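# Place the fitting cork panel into the frame recess

## Task

Find the single cork panel whose size matches the picture frame's recess and set it into that recess so all four of its corners rest flat on the recess floor, with no other panel lying on it or above it; after that, both hands must hold nothing.

## Robot and tools

Robot: two arms, left_arm and right_arm. Each carries an identical five-finger right hand, so the two hands are not mirror images. Calibrated bases in the scene frame: left_arm at (-0.007, +0.595, +0.001) m, right_arm at (-0.022, -0.681, +0.001) m, each nearly unrotated. A post stands behind the arms and a camera stand sits between and just behind the bases.

Frames. Scene frame: origin at table-top height midway between the nominal bases, +z up, +x out over the table, left_arm on the +y side (image left/right does not follow these names). Each arm reports its hand pose, velocities and Hand target in its own base frame. Every offset you send is along the current Hand target's own axes. Hand point: 0.15 m out from the wrist flange along the fingers and 0.05 m in front of the palm. Its +z runs along the straight fingers, +y out of the palm, +x across the palm away from the thumb. Straight fingers extend 0.06-0.07 m past it; a bracket on the little-finger side of the wrist can snag things; with fingers level the wrist hangs below the point and may touch the table first.

A row: 28 numbers, each in [-1, 1], always for both arms. Order: left dx, dy, dz, rx, ry, rz; left little, ring, middle, index, thumb_bend, thumb_turn; left force_limit, speed; then the same 14 for the right arm. The six pose numbers are an offset (not a pose) from that arm's Hand target as it stood when the action or move began; 1.0 equals 0.6 m or 180 degrees, and rx, ry, rz form one rotation vector. Six zeros ask nothing new of that arm. The six finger numbers are absolute targets: +1 open/straight, -1 closed; thumb_turn -1 puts the thumb opposite the fingers, +1 beside the palm. force_limit maps -1..+1 to roughly 0..10 N at the fingertip (0..15 N for the two thumb motors). speed rises from almost nothing at -1 to full at +0.48 and stays full up to +1. No hand number means 'unchanged': to keep a hand as is, resend the eight hand numbers of its last executed row, or, if none has run yet, its hand_measured six plus hand_force_limit and hand_speed.

Tools.
- execute_actions(actions, cameras): actions is a list; each action is up to 15 rows, one per 1/30 s step, and a short action repeats its final row to step 15. All rows of an action count from the same start pose; a new action counts from the new Hand target, so repeating an offset moves further. cameras lists names, ["all"] or []; images come by default only when actions is empty.
- move(target, speed, blend, stop_force, zero, blocking, cameras): drives each hand point in a straight line. target is one 28-number row or a list of up to 15 rows, every one an offset from the same starting Hand targets. speed: m/s, 0.002 to 3.2 (default 0.25), one value or one per target; turning rate is capped at twice that in rad/s. blend: metres of corner rounding per target, 0 means stop at it. stop_force: 4 to 120 N, one value for both arms; an arm's path ends when its wrist sensor feels that much push against its motion, then it backs to the pose just before. Use it slowly (about 0.005 m/s) for gentle contact; it is unreliable while the hand turns, and with it all targets must share the same hand numbers. zero (default true) re-zeroes the sensor first. blocking=false returns after 0.5 s and cannot be combined with stop_force. Moves longer than 10 s are cut short. The result adds a move: line saying done, off_target, moving, held or fault, plus limits such as paced (pose clipped) or held (steps withheld).
- wait(seconds 0-3600, cameras): lets time pass, sends nothing new.
- stop(cameras): brakes a running move.
- zoom_image(camera, region=[x0, y0, x1, y1]): pixel box, at most 504 by 504, on a camera from the latest images.
- show_instructions(): shows the reference page.
- zero_wrist_force(arm): arm is left_arm or right_arm.
- finished_scene(scene=1): ends the scene for good.
Cameras: cam_head_left, cam_head_right, cam_high, cam_left_wrist, cam_right_wrist, each 672x504.

Result lines: end_effector_position (m), end_effector_quat_wxyz, velocities (dropped when joints are still), Hand target (your last commanded pose after clipping; the point often rests a bit short of it, and the next execute_actions re-requests it), Joint positions and torques, Wrist force and Wrist torque along the hand axes plus a peak line, and per hand hand_measured, hand_stopped_by (moving, target, force, stalled, fault), hand_load_n (positive pushes a finger open; a lost grip shows as load near 0), hand_force_limit, hand_speed.

Gripping. With the thumb turned in front, the hand wraps objects roughly 0.035-0.065 m thick; thumb tip against index pad pinches light items up to about 0.08 m. For a soft grip close at speed -0.94 or lower. To grip harder, raise force_limit and send a target more closed than hand_measured; to loosen, send one more open.

Avoid: anything leaving the table or being dropped, even slightly; releasing a moving part; fast impacts. An arm stops for 10 s if a joint exceeds its contact torque limit (pan/lift 303, elbow 138, wrists 49.6 N m) or net outside force nears 150 N (plus or minus 25). The arms are stiff, so aiming even a little beyond a firm contact can fault; to stop pressing, command back past the hand point. Never let the arms or hands squeeze each other. Orientation is clipped to 32 degrees from measured per step. Keep the wrist away from the arm's first-joint axis; go round the base instead. Long strain heats motors: MOTOR HOT at 70 °C, brakes at 85 °C. Loose objects may occasionally be nudged by outside pushes.

Each tool is called after "Emit:" as name(argument=value, ...), one argument or row to a line, values as JSON.

Reference images:

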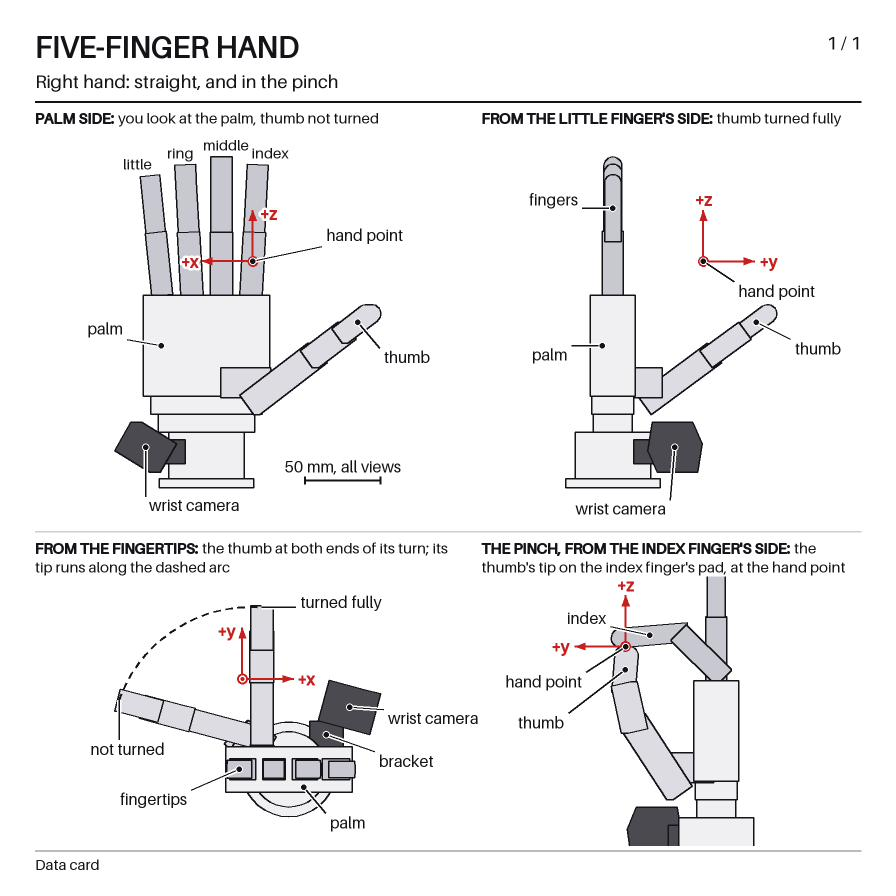

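## Session

Emit:
execute_actions(
  actions=[],
)

Scene clock: 0.00 s.
left_arm: end_effector_position=(+0.9128, -0.3373, +0.2875) hand_measured=(+1.000, +1.000, +1.000, +1.000, +1.000, +1.000) hand_load_n=(+0.0, +0.0, +0.0, +0.0, +0.0, +0.0) hand_stopped_by=(target, target, target, target, target, target) hand_force_limit=0.00 hand_speed=-0.80 end_effector_quat_wxyz=(+0.007, +0.728, +0.685, +0.022) | right_arm: end_effector_position=(+0.2915, +0.8262, +0.1235) hand_measured=(+1.000, +1.000, +1.000, +1.000, +1.000, +1.000) hand_load_n=(+0.0, +0.0, +0.0, +0.0, +0.0, +0.0) hand_stopped_by=(target, target, target, target, target, target) hand_force_limit=0.00 hand_speed=-0.80 end_effector_quat_wxyz=(+0.036, +0.917, -0.380, +0.116)
Joint positions: left_arm=[-0.545 -0.787 0.89 1.443 1.533 -0.484] | right_arm=[1.053 -0.634 0.912 1.336 1.81 -2.868]
Joint velocities: within noise
Joint torques (N m): no reading
Wrist force (N): no reading
Wrist torque (N m): no reading
Wrist force, peak (N): no reading
Hand target: left_arm +0.9128, -0.3373, +0.2875; +0.007, +0.728, +0.685, +0.022 | right_arm +0.2915, +0.8262, +0.1235; +0.036, +0.917, -0.380, +0.116

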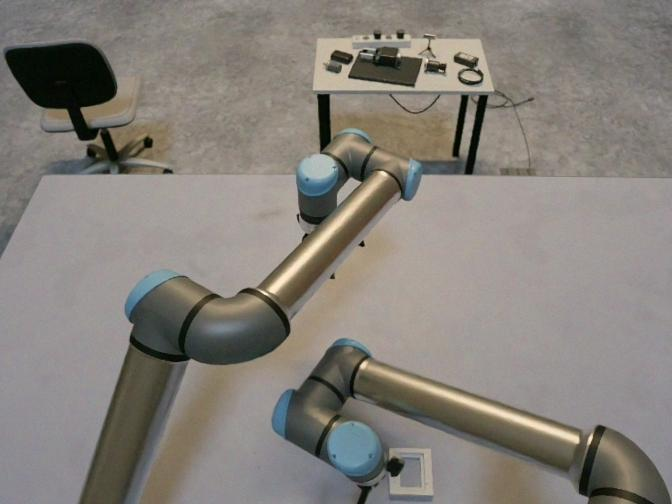

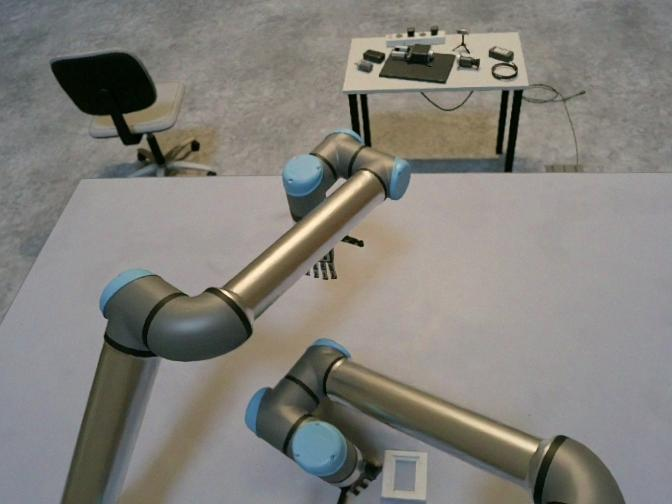

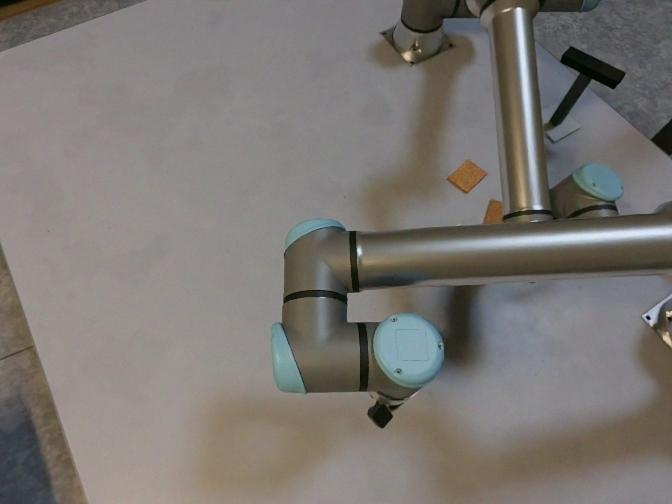

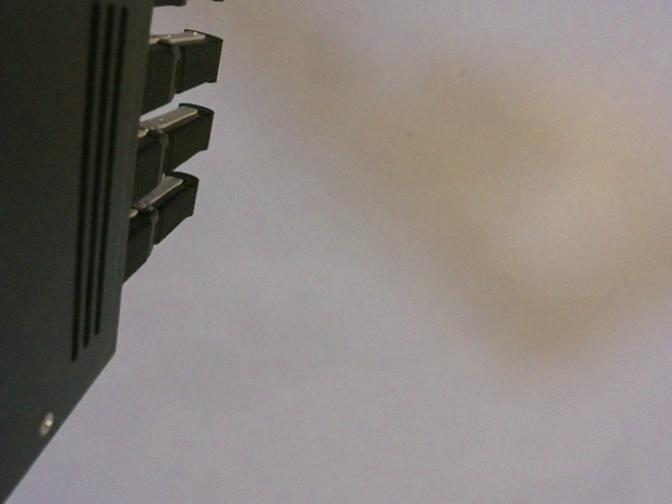

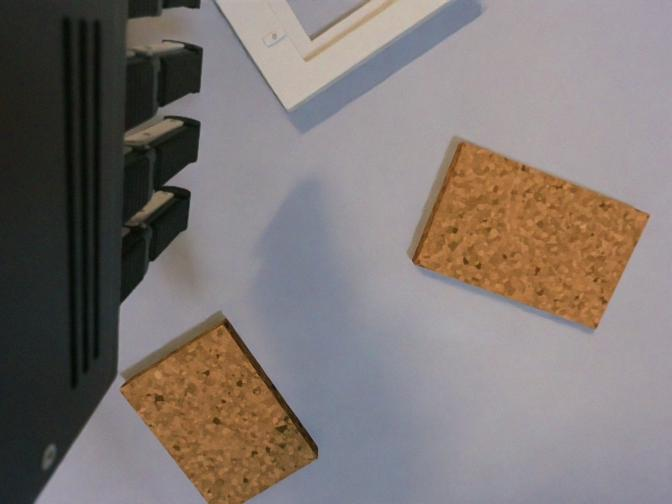

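Emit:
move(
  target=[
    [0.719,-0.304,-0.17,0,0,0,1,1,1,1,1,1,0,-0.8,0,0,0,0,0,0,1,1,1,1,1,1,0,-0.8],
    [0.719,-0.304,-0.17,0,0,0,1,1,1,1,1,1,0,-0.8,0.08,-0.009,-0.35,-0.007,-0.0766,0,1,1,1,1,1,1,0,-0.8],
  ],
  blend=0.03,
  speed=0.25,
  cameras=["all"],
)

Scene clock: 25.57 s.
left_arm: end_effector_position=(+0.7529, +0.1024, +0.3919) hand_measured=(+1.000, +1.000, +1.000, +1.000, +1.000, +1.000) hand_load_n=(+0.0, +0.0, +0.0, +0.0, -0.5, +0.0) hand_stopped_by=(target, target, target, target, target, target) hand_force_limit=0.00 hand_speed=-0.80 end_effector_quat_wxyz=(+0.007, +0.728, +0.685, +0.022) | right_arm: end_effector_position=(+0.2893, +0.8293, +0.3389) hand_measured=(+1.000, +1.000, +1.000, +1.000, +1.000, +1.000) hand_load_n=(+0.0, +0.0, +0.0, +0.0, +0.0, +0.0) hand_stopped_by=(target, target, target, target, target, target) hand_force_limit=0.00 hand_speed=-0.80 end_effector_quat_wxyz=(+0.000, +0.924, -0.383, +0.001)
Joint positions: left_arm=[-0.063 -1.187 1.34 1.379 1.548 -0.001] | right_arm=[0.987 -0.74 0.718 1.592 1.572 -2.94]
Joint torques (N m): left_arm=[13.44 -85.13 -45.59 7.46 2.53 2.93] | right_arm=[-15.54 -76.06 -47.44 6.31 -1.69 -3.27]
Wrist force (N): left_arm=[-0.1 0.6 0.5] | right_arm=[-0.1 -0.7 -0.2]
Wrist torque (N m): left_arm=[0.07 0.14 -0.21] | right_arm=[-0.11 0.03 -0.02]
Wrist force, peak (N): left_arm=[-1.2 0.4 0.2] | right_arm=[0.7 -0.1 -1.4]
Hand target: left_arm +0.7529, +0.1024, +0.3919; +0.007, +0.728, +0.685, +0.022 | right_arm +0.2893, +0.8293, +0.3390; +0.000, +0.924, -0.383, +0.001
Off the commanded pose: left_arm 0.000 m, 0 deg | right_arm 0.000 m, 0 deg.
move: done

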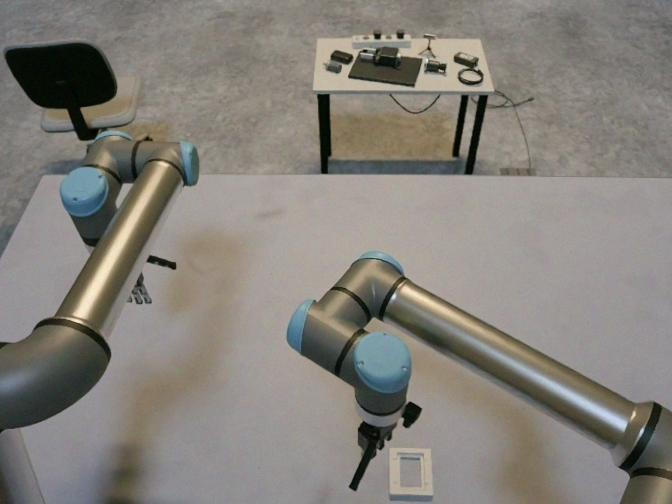

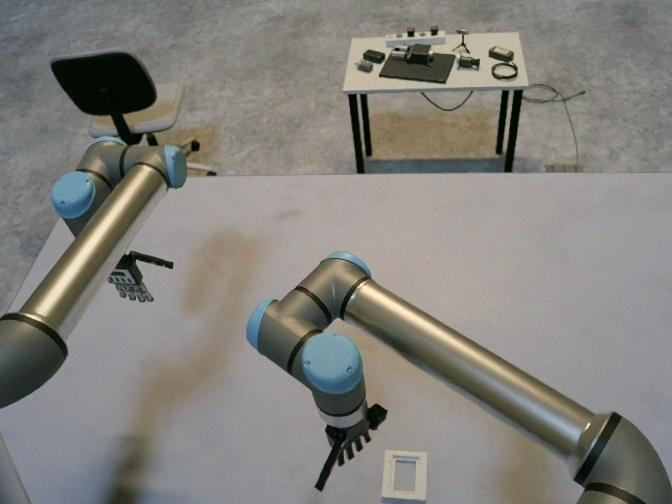

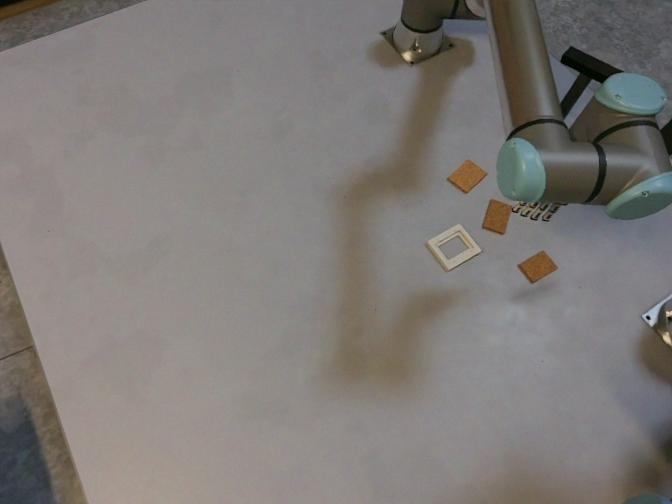

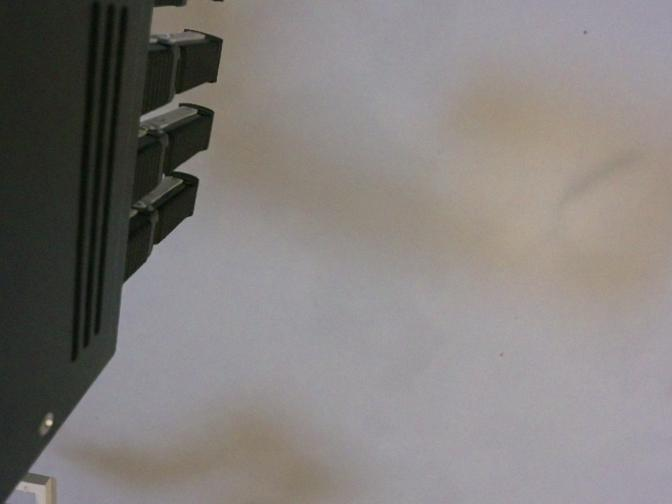

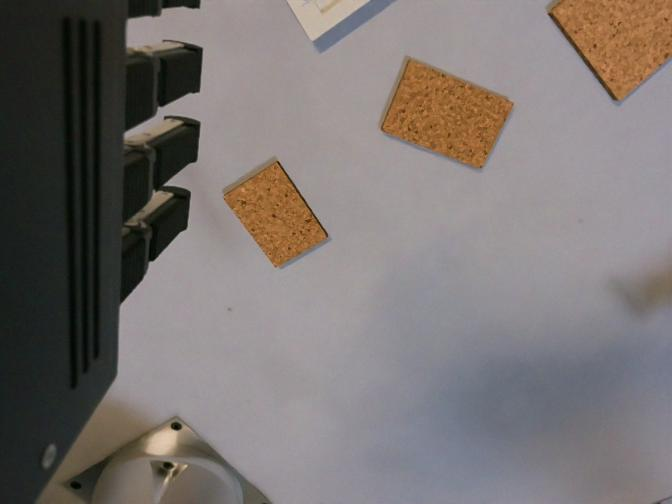

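Emit:
zoom_image(
  camera="cam_high",
  region=[400, 140, 580, 300],
)

Emit:
zoom_image(
  camera="cam_right_wrist",
  region=[180, 0, 672, 300],
)

Emit:
zoom_image(
  camera="cam_head_left",
  region=[340, 400, 500, 504],
)

Scaled by 2.800 from the camera's image (finer frame: 960x720).

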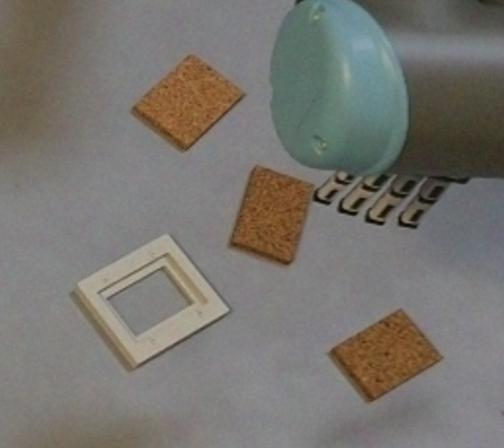

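Scaled by 1.024 from the camera's image (finer frame: 960x720).

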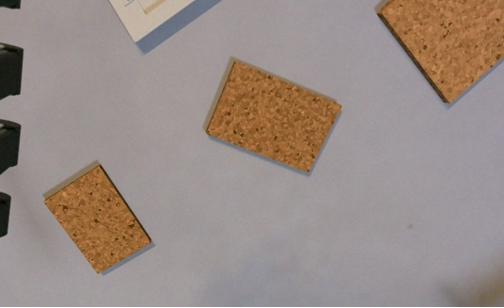

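Scaled by 3.150 from the camera's image (finer frame: 960x720).

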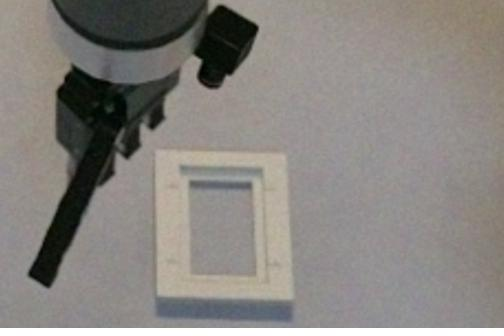

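Emit:
move(
  target=[0,0,0,0,0,0,1,1,1,1,1,1,0,-0.8,-0.014,0.12,-0.033,0.094,0.126,0,1,1,1,1,1,1,0,-0.8],
  cameras=["all"],
)

Scene clock: 75.53 s.
left_arm: end_effector_position=(+0.7529, +0.1024, +0.3919) hand_measured=(+1.000, +1.000, +1.000, +1.000, +1.000, +1.000) hand_load_n=(+0.0, +0.0, +0.0, +0.0, +0.0, +0.0) hand_stopped_by=(target, target, target, target, target, target) hand_force_limit=0.00 hand_speed=-0.80 end_effector_quat_wxyz=(+0.007, +0.728, +0.685, +0.022) | right_arm: end_effector_position=(+0.2325, +0.7844, +0.3588) hand_measured=(+1.000, +1.000, +1.000, +1.000, +1.000, +1.000) hand_load_n=(+0.0, +0.0, +0.0, +0.0, +0.0, +0.0) hand_stopped_by=(target, target, target, target, target, target) hand_force_limit=0.00 hand_speed=-0.80 end_effector_quat_wxyz=(-0.060, +0.896, -0.371, +0.237)
Joint positions: left_arm=[-0.063 -1.187 1.34 1.379 1.548 -0.001] | right_arm=[1.166 -0.921 0.973 1.382 2.048 -2.794]
Joint torques (N m): left_arm=[14.26 -85.57 -45.65 7.47 2.79 2.81] | right_arm=[18.48 -92.27 -26.42 0.9 2.96 3.05]
Wrist force (N): left_arm=[-0.3 0.2 0.3] | right_arm=[0.3 0.0 -0.7]
Wrist torque (N m): left_arm=[0.02 0.18 -0.24] | right_arm=[0.01 -0.06 -0.21]
Wrist force, peak (N): left_arm=[-0.1 0.6 0.8] | right_arm=[1.4 0.0 -0.5]
Hand target: left_arm +0.7529, +0.1024, +0.3919; +0.007, +0.728, +0.685, +0.022 | right_arm +0.2324, +0.7844, +0.3588; -0.060, +0.896, -0.371, +0.238
Off the commanded pose: left_arm 0.000 m, 0 deg | right_arm 0.000 m, 0 deg.
move: done

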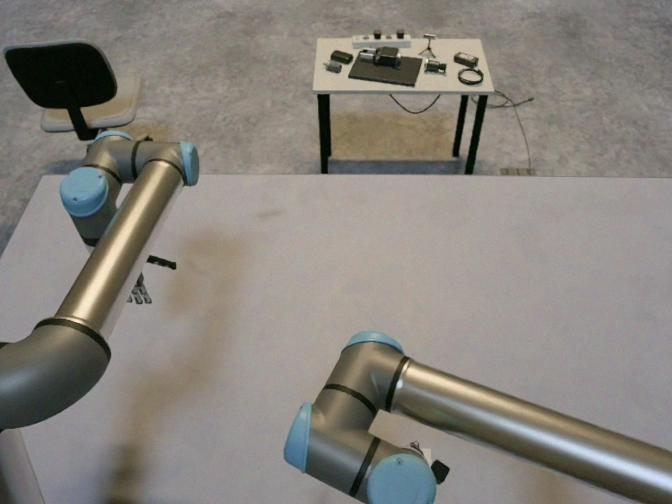

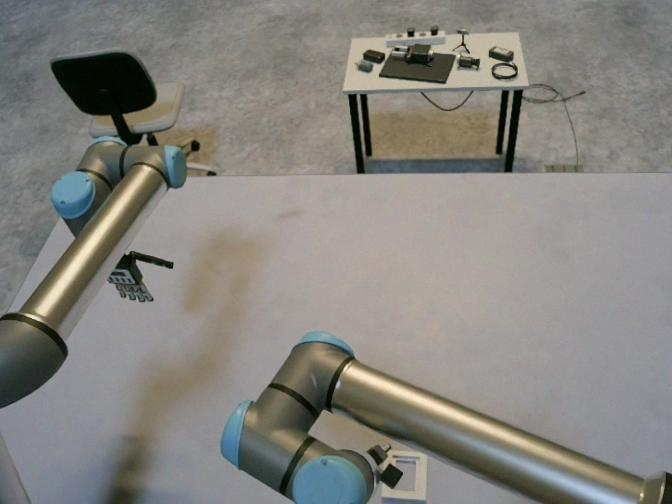

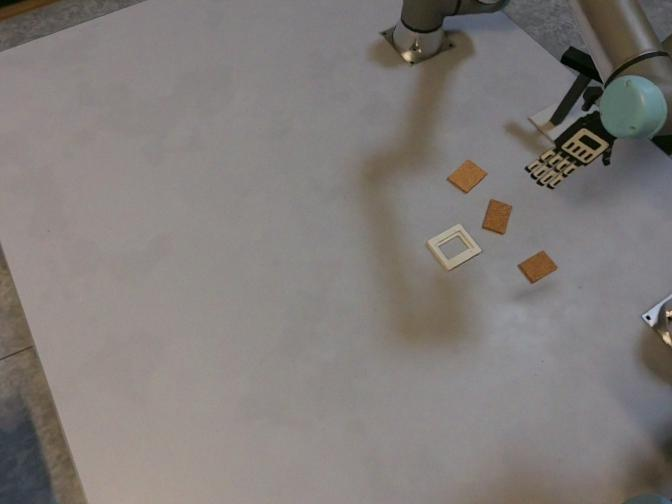

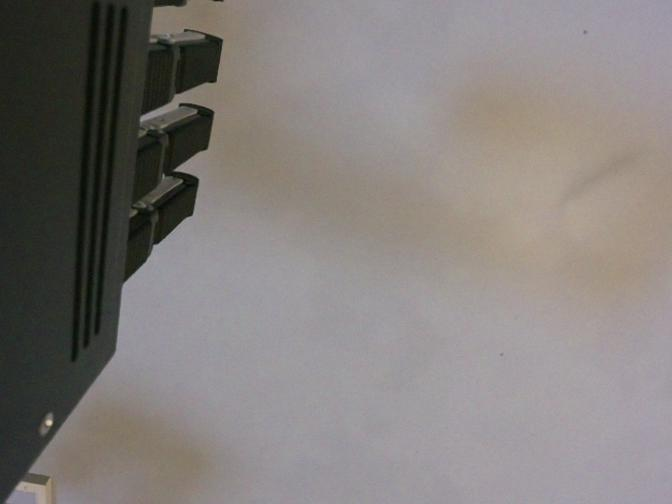

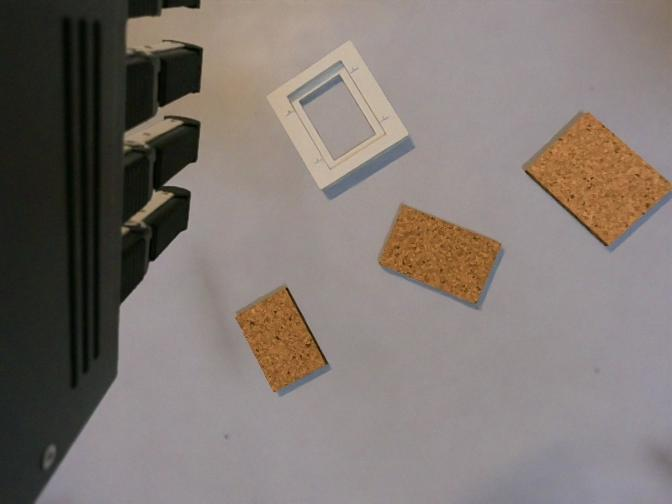

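Emit:
zoom_image(
  camera="cam_right_wrist",
  region=[220, 20, 420, 220],
)

Emit:
zoom_image(
  camera="cam_right_wrist",
  region=[220, 200, 420, 400],
)

Emit:
zoom_image(
  camera="cam_right_wrist",
  region=[350, 160, 550, 360],
)

Emit:
zoom_image(
  camera="cam_right_wrist",
  region=[472, 80, 672, 280],
)

Scaled by 2.520 from the camera's image (finer frame: 960x720).

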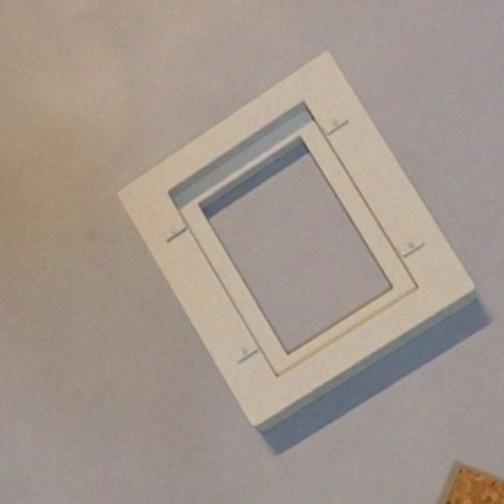

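Scaled by 2.520 from the camera's image (finer frame: 960x720).

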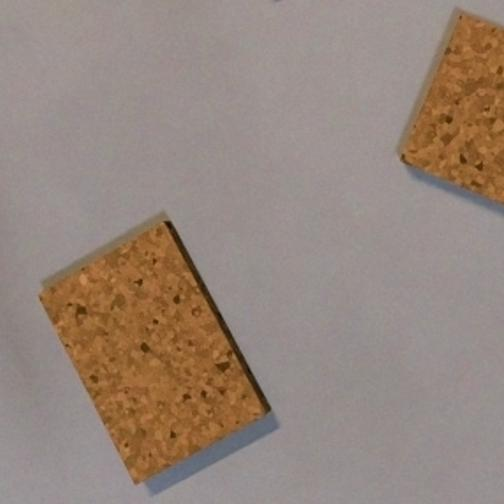

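Scaled by 2.520 from the camera's image (finer frame: 960x720).

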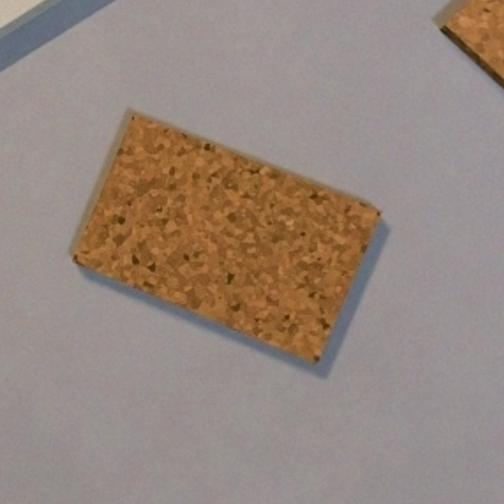

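Scaled by 2.520 from the camera's image (finer frame: 960x720).

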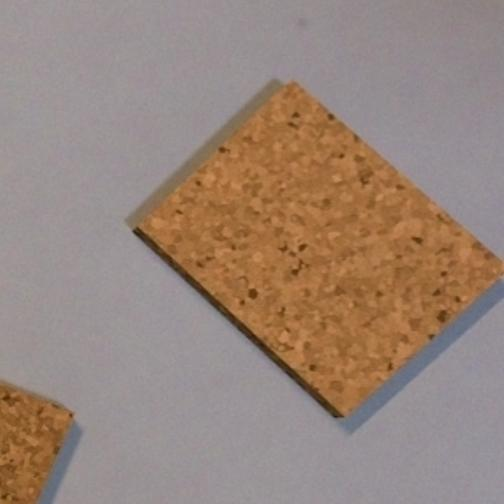

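Emit:
move(
  target=[0,0,0,0,0,0,1,1,1,1,1,1,0,-0.8,-0.2918,0.0572,0.1945,0.2284,-0.2593,-0.1643,1,1,0.4,0.4,1,-1,-0.5,0],
  cameras=["all"],
)

Scene clock: 145.00 s.
left_arm: end_effector_position=(+0.7529, +0.1024, +0.3919) hand_measured=(+1.000, +1.000, +1.000, +1.000, +1.000, +1.000) hand_load_n=(+0.0, +0.0, +0.0, +0.0, +0.0, +0.0) hand_stopped_by=(target, target, target, target, target, target) hand_force_limit=0.00 hand_speed=-0.80 end_effector_quat_wxyz=(+0.007, +0.728, +0.685, +0.022) | right_arm: end_effector_position=(+0.1584, +0.8730, +0.1797) hand_measured=(+1.000, +1.000, +0.400, +0.400, +1.000, -1.000) hand_load_n=(+0.0, +0.0, +0.0, +0.0, +0.0, +0.0) hand_stopped_by=(target, target, target, target, target, target) hand_force_limit=-0.50 hand_speed=0.00 end_effector_quat_wxyz=(-0.436, +0.900, +0.014, -0.007)
Joint positions: left_arm=[-0.063 -1.187 1.34 1.379 1.548 -0.001] | right_arm=[1.058 -1.108 1.557 0.296 1.151 -3.5]
Joint torques (N m): left_arm=[15.08 -86.23 -45.38 7.56 2.72 2.86] | right_arm=[-18.02 -52.46 -24.09 -1.05 -2.29 -3.05]
Wrist force (N): left_arm=[-0.1 0.2 0.3] | right_arm=[-0.2 -0.5 0.0]
Wrist torque (N m): left_arm=[0.03 0.16 -0.22] | right_arm=[-0.15 0.03 -0.03]
Wrist force, peak (N): left_arm=[-0.6 0.3 0.5] | right_arm=[1.3 -0.8 -1.1]
Hand target: left_arm +0.7529, +0.1024, +0.3919; +0.007, +0.728, +0.685, +0.022 | right_arm +0.1584, +0.8731, +0.1796; -0.436, +0.900, +0.014, -0.007
Off the commanded pose: left_arm 0.000 m, 0 deg | right_arm 0.000 m, 0 deg.
move: done

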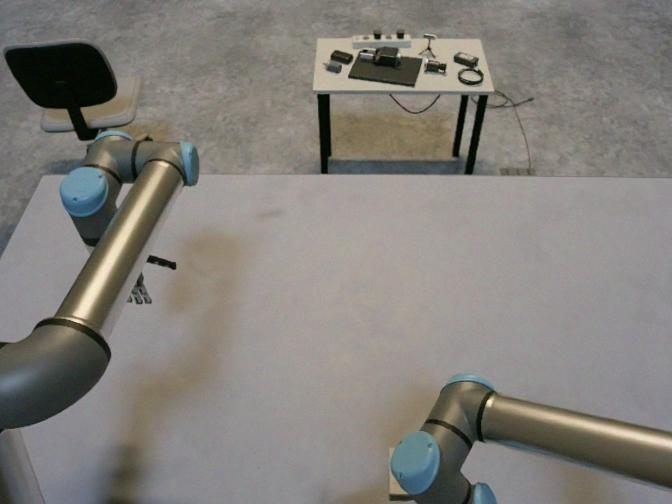

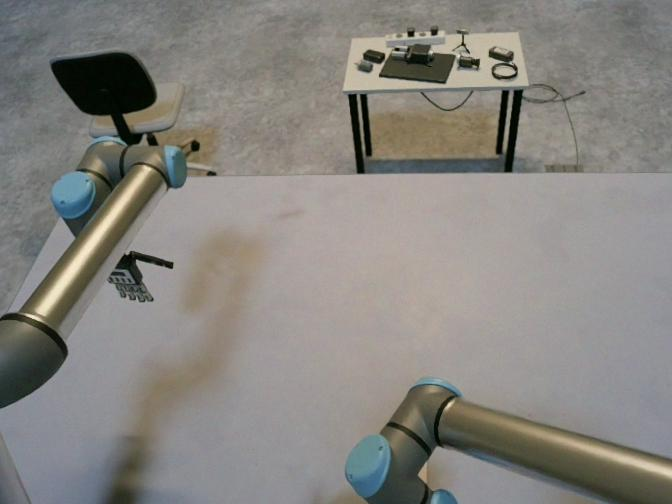

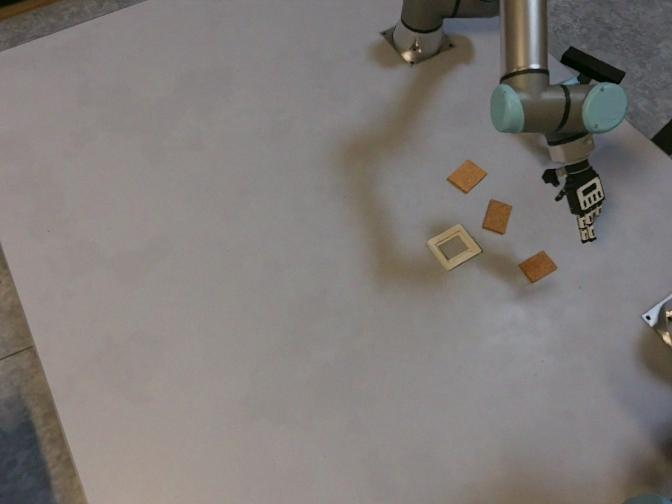

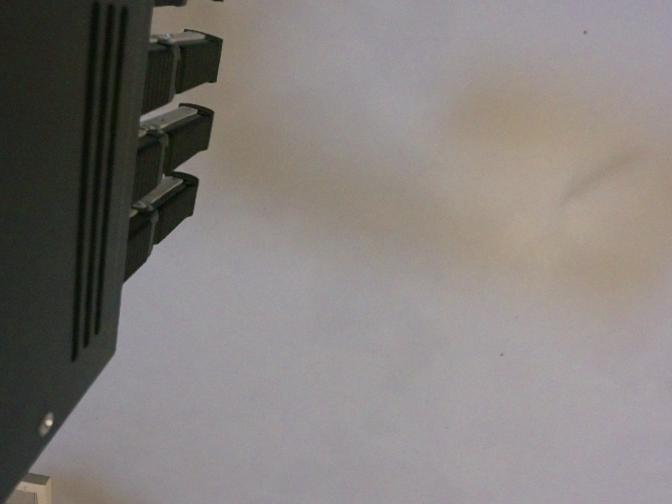

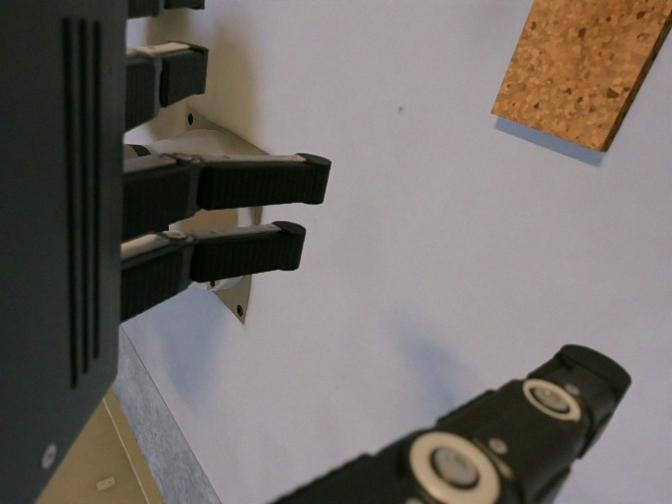

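Emit:
move(
  target=[0,0,0,0,0,0,1,1,1,1,1,1,0,-0.8,0.135,-0.006,0.088,0,0,0,1,1,0.4,0.4,1,-1,-0.5,0],
  cameras=["cam_right_wrist","cam_high"],
)

Scene clock: 231.83 s.
left_arm: end_effector_position=(+0.7529, +0.1024, +0.3919) hand_measured=(+1.000, +1.000, +1.000, +1.000, +1.000, +1.000) hand_load_n=(+0.0, +0.0, +0.0, +0.0, +0.0, +0.0) hand_stopped_by=(target, target, target, target, target, target) hand_force_limit=0.00 hand_speed=-0.80 end_effector_quat_wxyz=(+0.007, +0.728, +0.685, +0.022) | right_arm: end_effector_position=(+0.2377, +0.9192, +0.1497) hand_measured=(+1.000, +1.000, +0.400, +0.400, +1.000, -1.000) hand_load_n=(+0.0, +0.0, +0.0, +0.0, +0.0, +0.0) hand_stopped_by=(target, target, target, target, target, target) hand_force_limit=-0.50 hand_speed=0.00 end_effector_quat_wxyz=(-0.436, +0.900, +0.014, -0.007)
Joint positions: left_arm=[-0.063 -1.187 1.34 1.379 1.548 -0.001] | right_arm=[0.999 -0.979 1.413 0.33 1.108 -3.545]
Joint torques (N m): left_arm=[14.35 -85.24 -45.62 7.37 2.65 2.7] | right_arm=[-16.15 -64.11 -44.81 3.52 -2.38 -3.08]
Wrist force (N): left_arm=[-0.2 0.4 0.4] | right_arm=[0.6 -0.7 0.2]
Wrist torque (N m): left_arm=[0.05 0.16 -0.22] | right_arm=[-0.22 -0.10 0.02]
Wrist force, peak (N): left_arm=[-0.2 0.6 0.6] | right_arm=[1.9 -0.5 0.8]
Hand target: left_arm +0.7529, +0.1024, +0.3919; +0.007, +0.728, +0.685, +0.022 | right_arm +0.2379, +0.9194, +0.1497; -0.436, +0.900, +0.014, -0.007
Off the commanded pose: left_arm 0.000 m, 0 deg | right_arm 0.000 m, 0 deg.
move: done
Images, in order (width x height): cam_high 672x504, cam_right_wrist 672x504.

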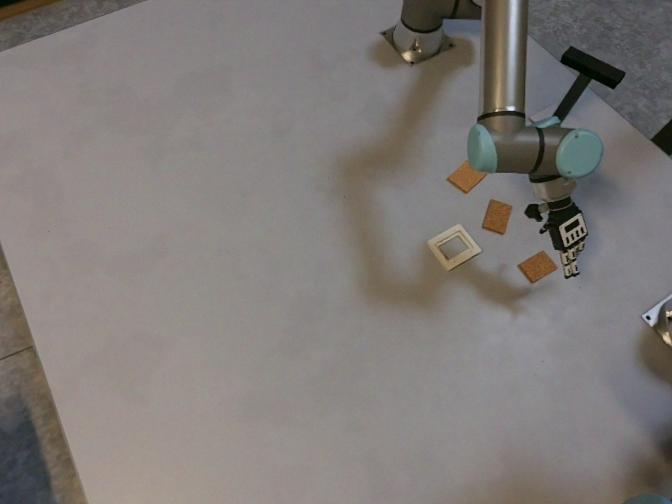

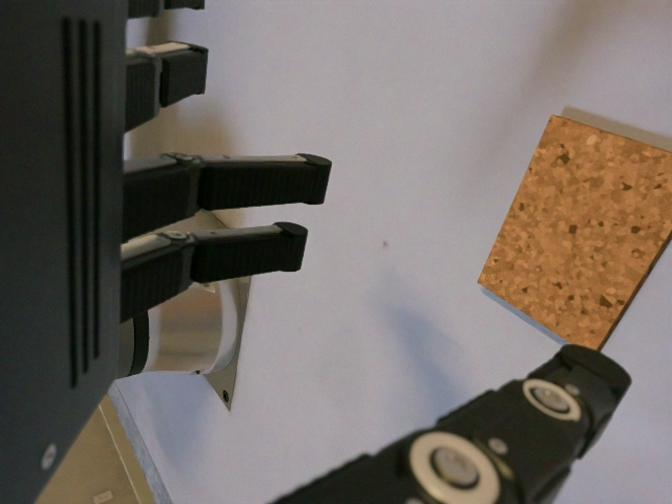

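Emit:
move(
  target=[0,0,0,0,0,0,1,1,1,1,1,1,0,-0.8,-0.0083,0.1272,0.0802,0,0,0,1,1,0.4,0.4,1,-1,-0.5,0],
  cameras=["cam_right_wrist","cam_high"],
  speed=0.1,
)

Scene clock: 248.67 s.
left_arm: end_effector_position=(+0.7529, +0.1024, +0.3919) hand_measured=(+1.000, +1.000, +1.000, +1.000, +1.000, +1.000) hand_load_n=(+0.0, +0.0, +0.0, +0.0, +0.0, +0.0) hand_stopped_by=(target, target, target, target, target, target) hand_force_limit=0.00 hand_speed=-0.80 end_effector_quat_wxyz=(+0.007, +0.728, +0.685, +0.022) | right_arm: end_effector_position=(+0.2331, +0.9097, +0.0602) hand_measured=(+1.000, +1.000, +0.400, +0.400, +1.000, -1.000) hand_load_n=(-0.5, +0.0, +0.0, +0.5, +0.0, +0.0) hand_stopped_by=(target, target, target, target, target, target) hand_force_limit=-0.50 hand_speed=0.00 end_effector_quat_wxyz=(-0.436, +0.900, +0.015, -0.007)
Joint positions: left_arm=[-0.063 -1.187 1.34 1.379 1.548 -0.001] | right_arm=[0.997 -0.924 1.497 0.191 1.106 -3.547]
Joint torques (N m): left_arm=[15 -85.35 -45.43 7.41 2.71 2.86] | right_arm=[-16.06 -62.14 -22.27 -0.64 -2.23 0.56]
Wrist force (N): left_arm=[-0.1 0.3 0.3] | right_arm=[0.5 -0.7 -0.2]
Wrist torque (N m): left_arm=[0.04 0.16 -0.22] | right_arm=[-0.20 -0.07 0.01]
Wrist force, peak (N): left_arm=[-0.5 0.1 0.8] | right_arm=[0.2 -1.6 -0.6]
Hand target: left_arm +0.7529, +0.1024, +0.3919; +0.007, +0.728, +0.685, +0.022 | right_arm +0.2331, +0.9097, +0.0600; -0.436, +0.900, +0.014, -0.007
Off the commanded pose: left_arm 0.000 m, 0 deg | right_arm 0.000 m, 0 deg.
move: done
Images, in order (width x height): cam_high 672x504, cam_right_wrist 672x504.

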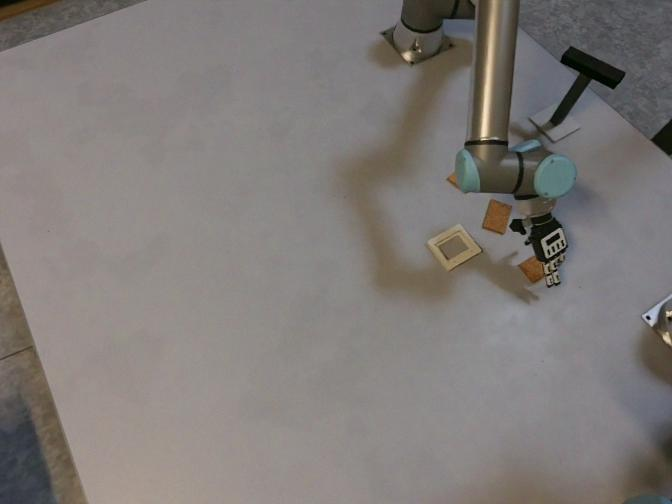

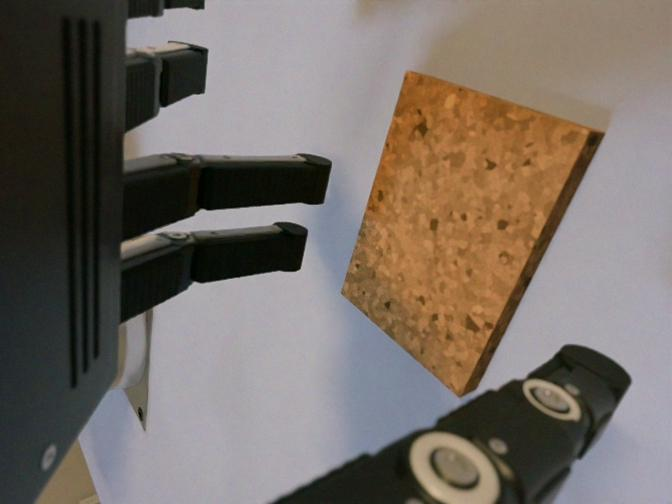

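Emit:
move(
  target=[0,0,0,0,0,0,1,1,1,1,1,1,0,-0.8,-0.005,0.0196,0.0421,0,0,0,1,1,0.4,0.4,1,-1,-0.5,0],
  cameras=["cam_right_wrist"],
  speed=0.05,
)

Scene clock: 260.93 s.
left_arm: end_effector_position=(+0.7529, +0.1024, +0.3919) hand_measured=(+1.000, +1.000, +1.000, +1.000, +1.000, +1.000) hand_load_n=(+0.0, +0.0, +0.0, +0.0, +0.0, +0.0) hand_stopped_by=(target, target, target, target, target, target) hand_force_limit=0.00 hand_speed=-0.80 end_effector_quat_wxyz=(+0.007, +0.728, +0.685, +0.022) | right_arm: end_effector_position=(+0.2297, +0.9220, +0.0353) hand_measured=(+1.000, +1.000, +0.400, +0.400, +1.000, -1.000) hand_load_n=(+0.0, +0.5, +0.0, +0.0, +0.0, +0.0) hand_stopped_by=(target, target, target, target, target, target) hand_force_limit=-0.50 hand_speed=0.00 end_effector_quat_wxyz=(-0.436, +0.900, +0.014, -0.007)
Joint positions: left_arm=[-0.063 -1.187 1.34 1.379 1.548 -0.001] | right_arm=[1.009 -0.887 1.484 0.165 1.115 -3.537]
Joint torques (N m): left_arm=[13.26 -84.7 -45.21 7.2 2.59 2.71] | right_arm=[17.25 -61.35 -42.18 -0.62 1.93 2.9]
Wrist force (N): left_arm=[-0.4 0.4 0.6] | right_arm=[-0.2 -0.3 -0.5]
Wrist torque (N m): left_arm=[0.04 0.18 -0.23] | right_arm=[-0.08 0.02 -0.35]
Wrist force, peak (N): left_arm=[-0.3 0.6 0.6] | right_arm=[1.2 -0.2 -1.0]
Hand target: left_arm +0.7529, +0.1024, +0.3919; +0.007, +0.728, +0.685, +0.022 | right_arm +0.2297, +0.9222, +0.0351; -0.436, +0.900, +0.014, -0.007
Off the commanded pose: left_arm 0.000 m, 0 deg | right_arm 0.000 m, 0 deg.
move: done

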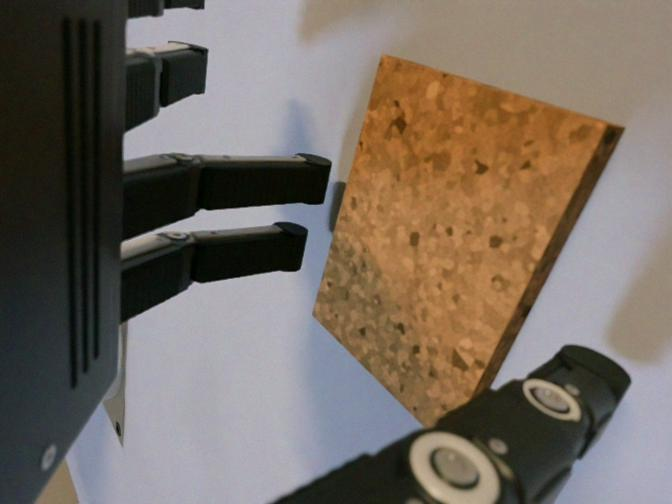

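Emit:
move(
  target=[0,0,0,0,0,0,1,1,1,1,1,1,0,-0.8,0,-0.0134,0.0169,0,0,0,1,1,0.6,0.6,1,-1,-0.5,0],
  cameras=[],
  speed=0.05,
)

Emit:
move(
  target=[0,0,0,0,0,0,1,1,1,1,1,1,0,-0.8,0,0.0156,0.0124,0,0,0,1,1,0.6,0.6,1,-1,-0.5,0],
  cameras=["cam_right_wrist"],
  speed=0.02,
  stop_force=6,
)

Scene clock: 279.23 s.
left_arm: end_effector_position=(+0.7529, +0.1024, +0.3919) hand_measured=(+1.000, +1.000, +1.000, +1.000, +1.000, +1.000) hand_load_n=(+0.0, +0.0, +0.0, +0.0, +0.0, +0.0) hand_stopped_by=(target, target, target, target, target, target) hand_force_limit=0.00 hand_speed=-0.80 end_effector_quat_wxyz=(+0.007, +0.728, +0.685, +0.022) | right_arm: end_effector_position=(+0.2293, +0.9350, +0.0351) hand_measured=(+1.000, +1.000, +0.600, +0.600, +1.000, -1.000) hand_load_n=(+0.0, +0.0, +0.0, +0.0, +0.0, +0.0) hand_stopped_by=(target, target, target, target, target, target) hand_force_limit=-0.50 hand_speed=0.00 end_effector_quat_wxyz=(-0.436, +0.900, +0.014, -0.007)
Joint positions: left_arm=[-0.063 -1.187 1.34 1.379 1.548 -0.001] | right_arm=[1.019 -0.871 1.454 0.175 1.122 -3.53]
Joint torques (N m): left_arm=[14.75 -84.73 -45.84 7.36 2.6 2.84] | right_arm=[17.31 -66.83 -42.15 3.12 1.42 2.95]
Wrist force (N): left_arm=[-0.1 0.1 0.4] | right_arm=[0.3 -0.7 0.0]
Wrist torque (N m): left_arm=[0.01 0.14 -0.22] | right_arm=[-0.17 -0.07 -0.33]
Wrist force, peak (N): left_arm=[-0.5 0.6 0.6] | right_arm=[0.8 -0.7 -0.6]
Hand target: left_arm +0.7529, +0.1024, +0.3919; +0.007, +0.728, +0.685, +0.022 | right_arm +0.2293, +0.9351, +0.0351; -0.436, +0.900, +0.014, -0.007
Off the commanded pose: left_arm 0.000 m, 0 deg | right_arm 0.000 m, 0 deg.
move: done

Scene clock: 280.83 s.
left_arm: end_effector_position=(+0.7529, +0.1024, +0.3919) hand_measured=(+1.000, +1.000, +1.000, +1.000, +1.000, +1.000) hand_load_n=(+0.0, +0.0, +0.0, +0.0, +0.0, +0.0) hand_stopped_by=(target, target, target, target, target, target) hand_force_limit=0.00 hand_speed=-0.80 end_effector_quat_wxyz=(+0.007, +0.728, +0.685, +0.022) | right_arm: end_effector_position=(+0.2293, +0.9351, +0.0232) hand_measured=(+1.000, +1.000, +0.600, +0.600, +1.000, -1.000) hand_load_n=(+0.0, +0.0, +0.0, -0.5, +0.0, +0.0) hand_stopped_by=(target, target, target, target, target, target) hand_force_limit=-0.50 hand_speed=0.00 end_effector_quat_wxyz=(-0.436, +0.900, +0.014, -0.007)
Joint positions: left_arm=[-0.063 -1.187 1.34 1.379 1.548 -0.001] | right_arm=[1.019 -0.86 1.458 0.159 1.122 -3.53]
Joint torques (N m): left_arm=[14.02 -83.79 -45.31 7.37 2.58 2.53] | right_arm=[17.21 -66.55 -21.6 -1.3 1.75 2.91]
Wrist force (N): left_arm=[-0.1 0.3 0.4] | right_arm=[0.2 0.1 -0.4]
Wrist torque (N m): left_arm=[0.05 0.14 -0.22] | right_arm=[-0.03 -0.04 -0.31]
Wrist force, peak (N): left_arm=[-0.3 0.5 0.6] | right_arm=[0.6 -0.6 -0.9]
Hand target: left_arm +0.7529, +0.1024, +0.3919; +0.007, +0.728, +0.685, +0.022 | right_arm +0.2293, +0.9351, +0.0232; -0.436, +0.900, +0.014, -0.007
Off the commanded pose: left_arm 0.000 m, 0 deg | right_arm 0.000 m, 0 deg.
move: done

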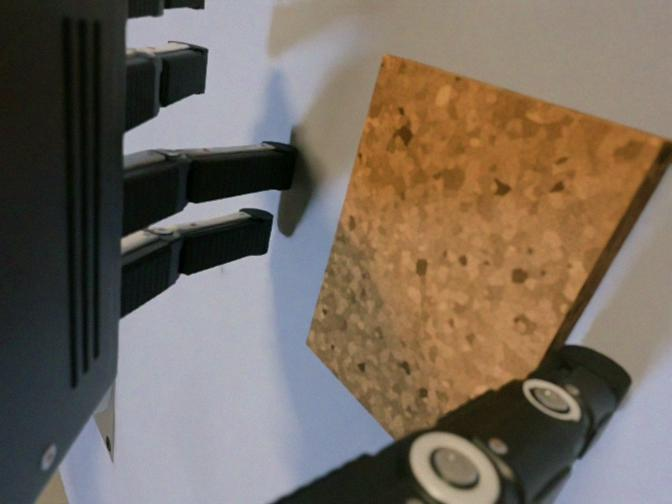

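Emit:
move(
  target=[0,0,0,0,0,0,1,1,1,1,1,1,0,-0.8,0,0.0182,0.0145,0,0,0,1,1,0.6,0.6,1,-1,-0.5,0],
  cameras=["cam_right_wrist"],
  speed=0.01,
  stop_force=5,
)

Scene clock: 286.97 s.
left_arm: end_effector_position=(+0.7529, +0.1024, +0.3919) hand_measured=(+1.000, +1.000, +1.000, +1.000, +1.000, +1.000) hand_load_n=(+0.0, +0.0, +0.0, +0.0, +0.0, +0.0) hand_stopped_by=(target, target, target, target, target, target) hand_force_limit=0.00 hand_speed=-0.80 end_effector_quat_wxyz=(+0.007, +0.728, +0.685, +0.022) | right_arm: end_effector_position=(+0.2293, +0.9351, +0.0213) hand_measured=(+1.000, +1.000, +0.600, +0.600, +1.000, -1.000) hand_load_n=(+0.0, +0.0, +0.0, +0.0, +0.0, +0.0) hand_stopped_by=(target, target, target, target, target, target) hand_force_limit=-0.50 hand_speed=0.00 end_effector_quat_wxyz=(-0.436, +0.900, +0.014, -0.007)
Joint positions: left_arm=[-0.063 -1.187 1.34 1.379 1.548 -0.001] | right_arm=[1.019 -0.858 1.459 0.157 1.122 -3.53]
Joint torques (N m): left_arm=[14.37 -84.22 -45.38 7.13 2.66 2.63] | right_arm=[14.58 -85.78 -41.25 3.23 1.51 2.02]
Wrist force (N): left_arm=[-0.5 0.2 0.5] | right_arm=[-0.7 -3.7 -6.3]
Wrist torque (N m): left_arm=[0.01 0.20 -0.24] | right_arm=[0.28 0.07 -0.42]
Wrist force, peak (N): left_arm=[-0.3 0.3 0.8] | right_arm=[-1.1 -7.3 -12.8]
Hand target: left_arm +0.7529, +0.1024, +0.3919; +0.007, +0.728, +0.685, +0.022 | right_arm +0.2293, +0.9351, +0.0213; -0.436, +0.900, +0.014, -0.007 (not the last commanded pose)
Off the commanded pose: left_arm 0.000 m, 0 deg | right_arm 0.012 m, 0 deg.
move: contact (right_arm)

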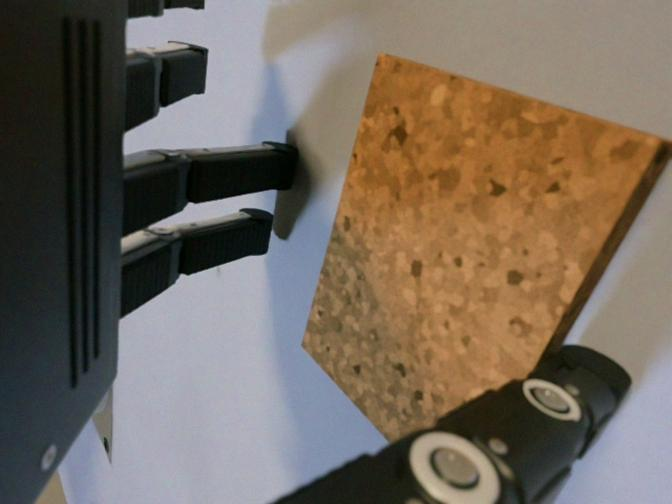

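Emit:
move(
  target=[0,0,0,0,0,0,1,1,1,1,1,1,0,-0.8,0,-0.0087,-0.0069,0,0,0,1,1,0.6,0.6,1,-1,-0.5,0],
  cameras=[],
  speed=0.05,
)

Emit:
move(
  target=[0,0,0,0,0,0,1,1,1,1,1,1,0,-0.8,0,0,0,0,0,0,1,1,-0.15,-0.15,1,-1,-0.5,-0.93],
  cameras=["cam_right_wrist"],
  speed=0.05,
)

Scene clock: 300.73 s.
left_arm: end_effector_position=(+0.7529, +0.1024, +0.3919) hand_measured=(+1.000, +1.000, +1.000, +1.000, +1.000, +1.000) hand_load_n=(+0.0, +0.0, +0.0, +0.0, +0.0, +0.0) hand_stopped_by=(target, target, target, target, target, target) hand_force_limit=0.00 hand_speed=-0.80 end_effector_quat_wxyz=(+0.007, +0.728, +0.685, +0.022) | right_arm: end_effector_position=(+0.2293, +0.9351, +0.0277) hand_measured=(+1.000, +1.000, +0.600, +0.600, +1.000, -1.000) hand_load_n=(-0.5, +0.0, +0.0, +0.0, +0.0, +0.0) hand_stopped_by=(target, target, target, target, target, target) hand_force_limit=-0.50 hand_speed=0.00 end_effector_quat_wxyz=(-0.436, +0.900, +0.014, -0.007)
Joint positions: left_arm=[-0.063 -1.187 1.34 1.379 1.548 -0.001] | right_arm=[1.019 -0.864 1.456 0.165 1.122 -3.53]
Joint torques (N m): left_arm=[14.09 -84.49 -44.96 7.48 2.57 2.59] | right_arm=[7.61 -91.95 -42.84 3.52 0.76 -0.58]
Wrist force (N): left_arm=[0.0 0.2 0.7] | right_arm=[0.4 -0.5 -0.3]
Wrist torque (N m): left_arm=[0.01 0.12 -0.21] | right_arm=[-0.11 -0.07 -0.32]
Wrist force, peak (N): left_arm=[-0.3 0.6 0.6] | right_arm=[-0.4 -4.0 -7.0]
Hand target: left_arm +0.7529, +0.1024, +0.3919; +0.007, +0.728, +0.685, +0.022 | right_arm +0.2293, +0.9351, +0.0279; -0.436, +0.900, +0.014, -0.007
Off the commanded pose: left_arm 0.000 m, 0 deg | right_arm 0.000 m, 0 deg.
move: done

Scene clock: 303.93 s.
left_arm: end_effector_position=(+0.7529, +0.1024, +0.3919) hand_measured=(+1.000, +1.000, +1.000, +1.000, +1.000, +1.000) hand_load_n=(+0.0, +0.0, +0.0, +0.0, +0.0, +0.0) hand_stopped_by=(target, target, target, target, target, target) hand_force_limit=0.00 hand_speed=-0.80 end_effector_quat_wxyz=(+0.007, +0.728, +0.685, +0.022) | right_arm: end_effector_position=(+0.2293, +0.9351, +0.0279) hand_measured=(+1.000, +1.000, +0.050, +0.024, +1.000, -1.000) hand_load_n=(-0.5, +0.5, +2.5, +3.5, +0.5, +0.0) hand_stopped_by=(target, target, force, force, target, target) hand_force_limit=-0.50 hand_speed=-0.93 end_effector_quat_wxyz=(-0.436, +0.900, +0.014, -0.007)
Joint positions: left_arm=[-0.063 -1.187 1.34 1.379 1.548 -0.001] | right_arm=[1.019 -0.864 1.456 0.166 1.122 -3.53]
Joint torques (N m): left_arm=[13.71 -84.34 -44.69 7.26 2.52 2.69] | right_arm=[-16.02 -91.42 -42.01 3.28 -0.86 -1.11]
Wrist force (N): left_arm=[-0.2 0.1 0.5] | right_arm=[0.1 -1.8 -0.8]
Wrist torque (N m): left_arm=[0.00 0.15 -0.23] | right_arm=[-0.13 -0.04 -0.31]
Wrist force, peak (N): left_arm=[-0.2 0.8 0.5] | right_arm=[0.1 -1.8 -0.8]
Hand target: left_arm +0.7529, +0.1024, +0.3919; +0.007, +0.728, +0.685, +0.022 | right_arm +0.2293, +0.9351, +0.0279; -0.436, +0.900, +0.014, -0.007
Off the commanded pose: left_arm 0.000 m, 0 deg | right_arm 0.000 m, 0 deg.
move: done

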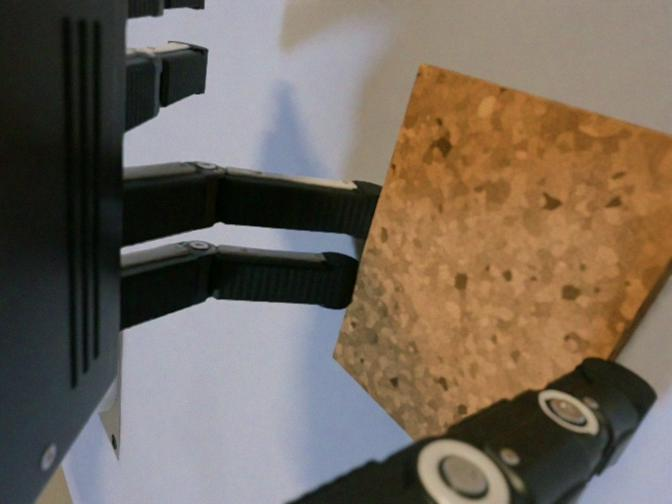

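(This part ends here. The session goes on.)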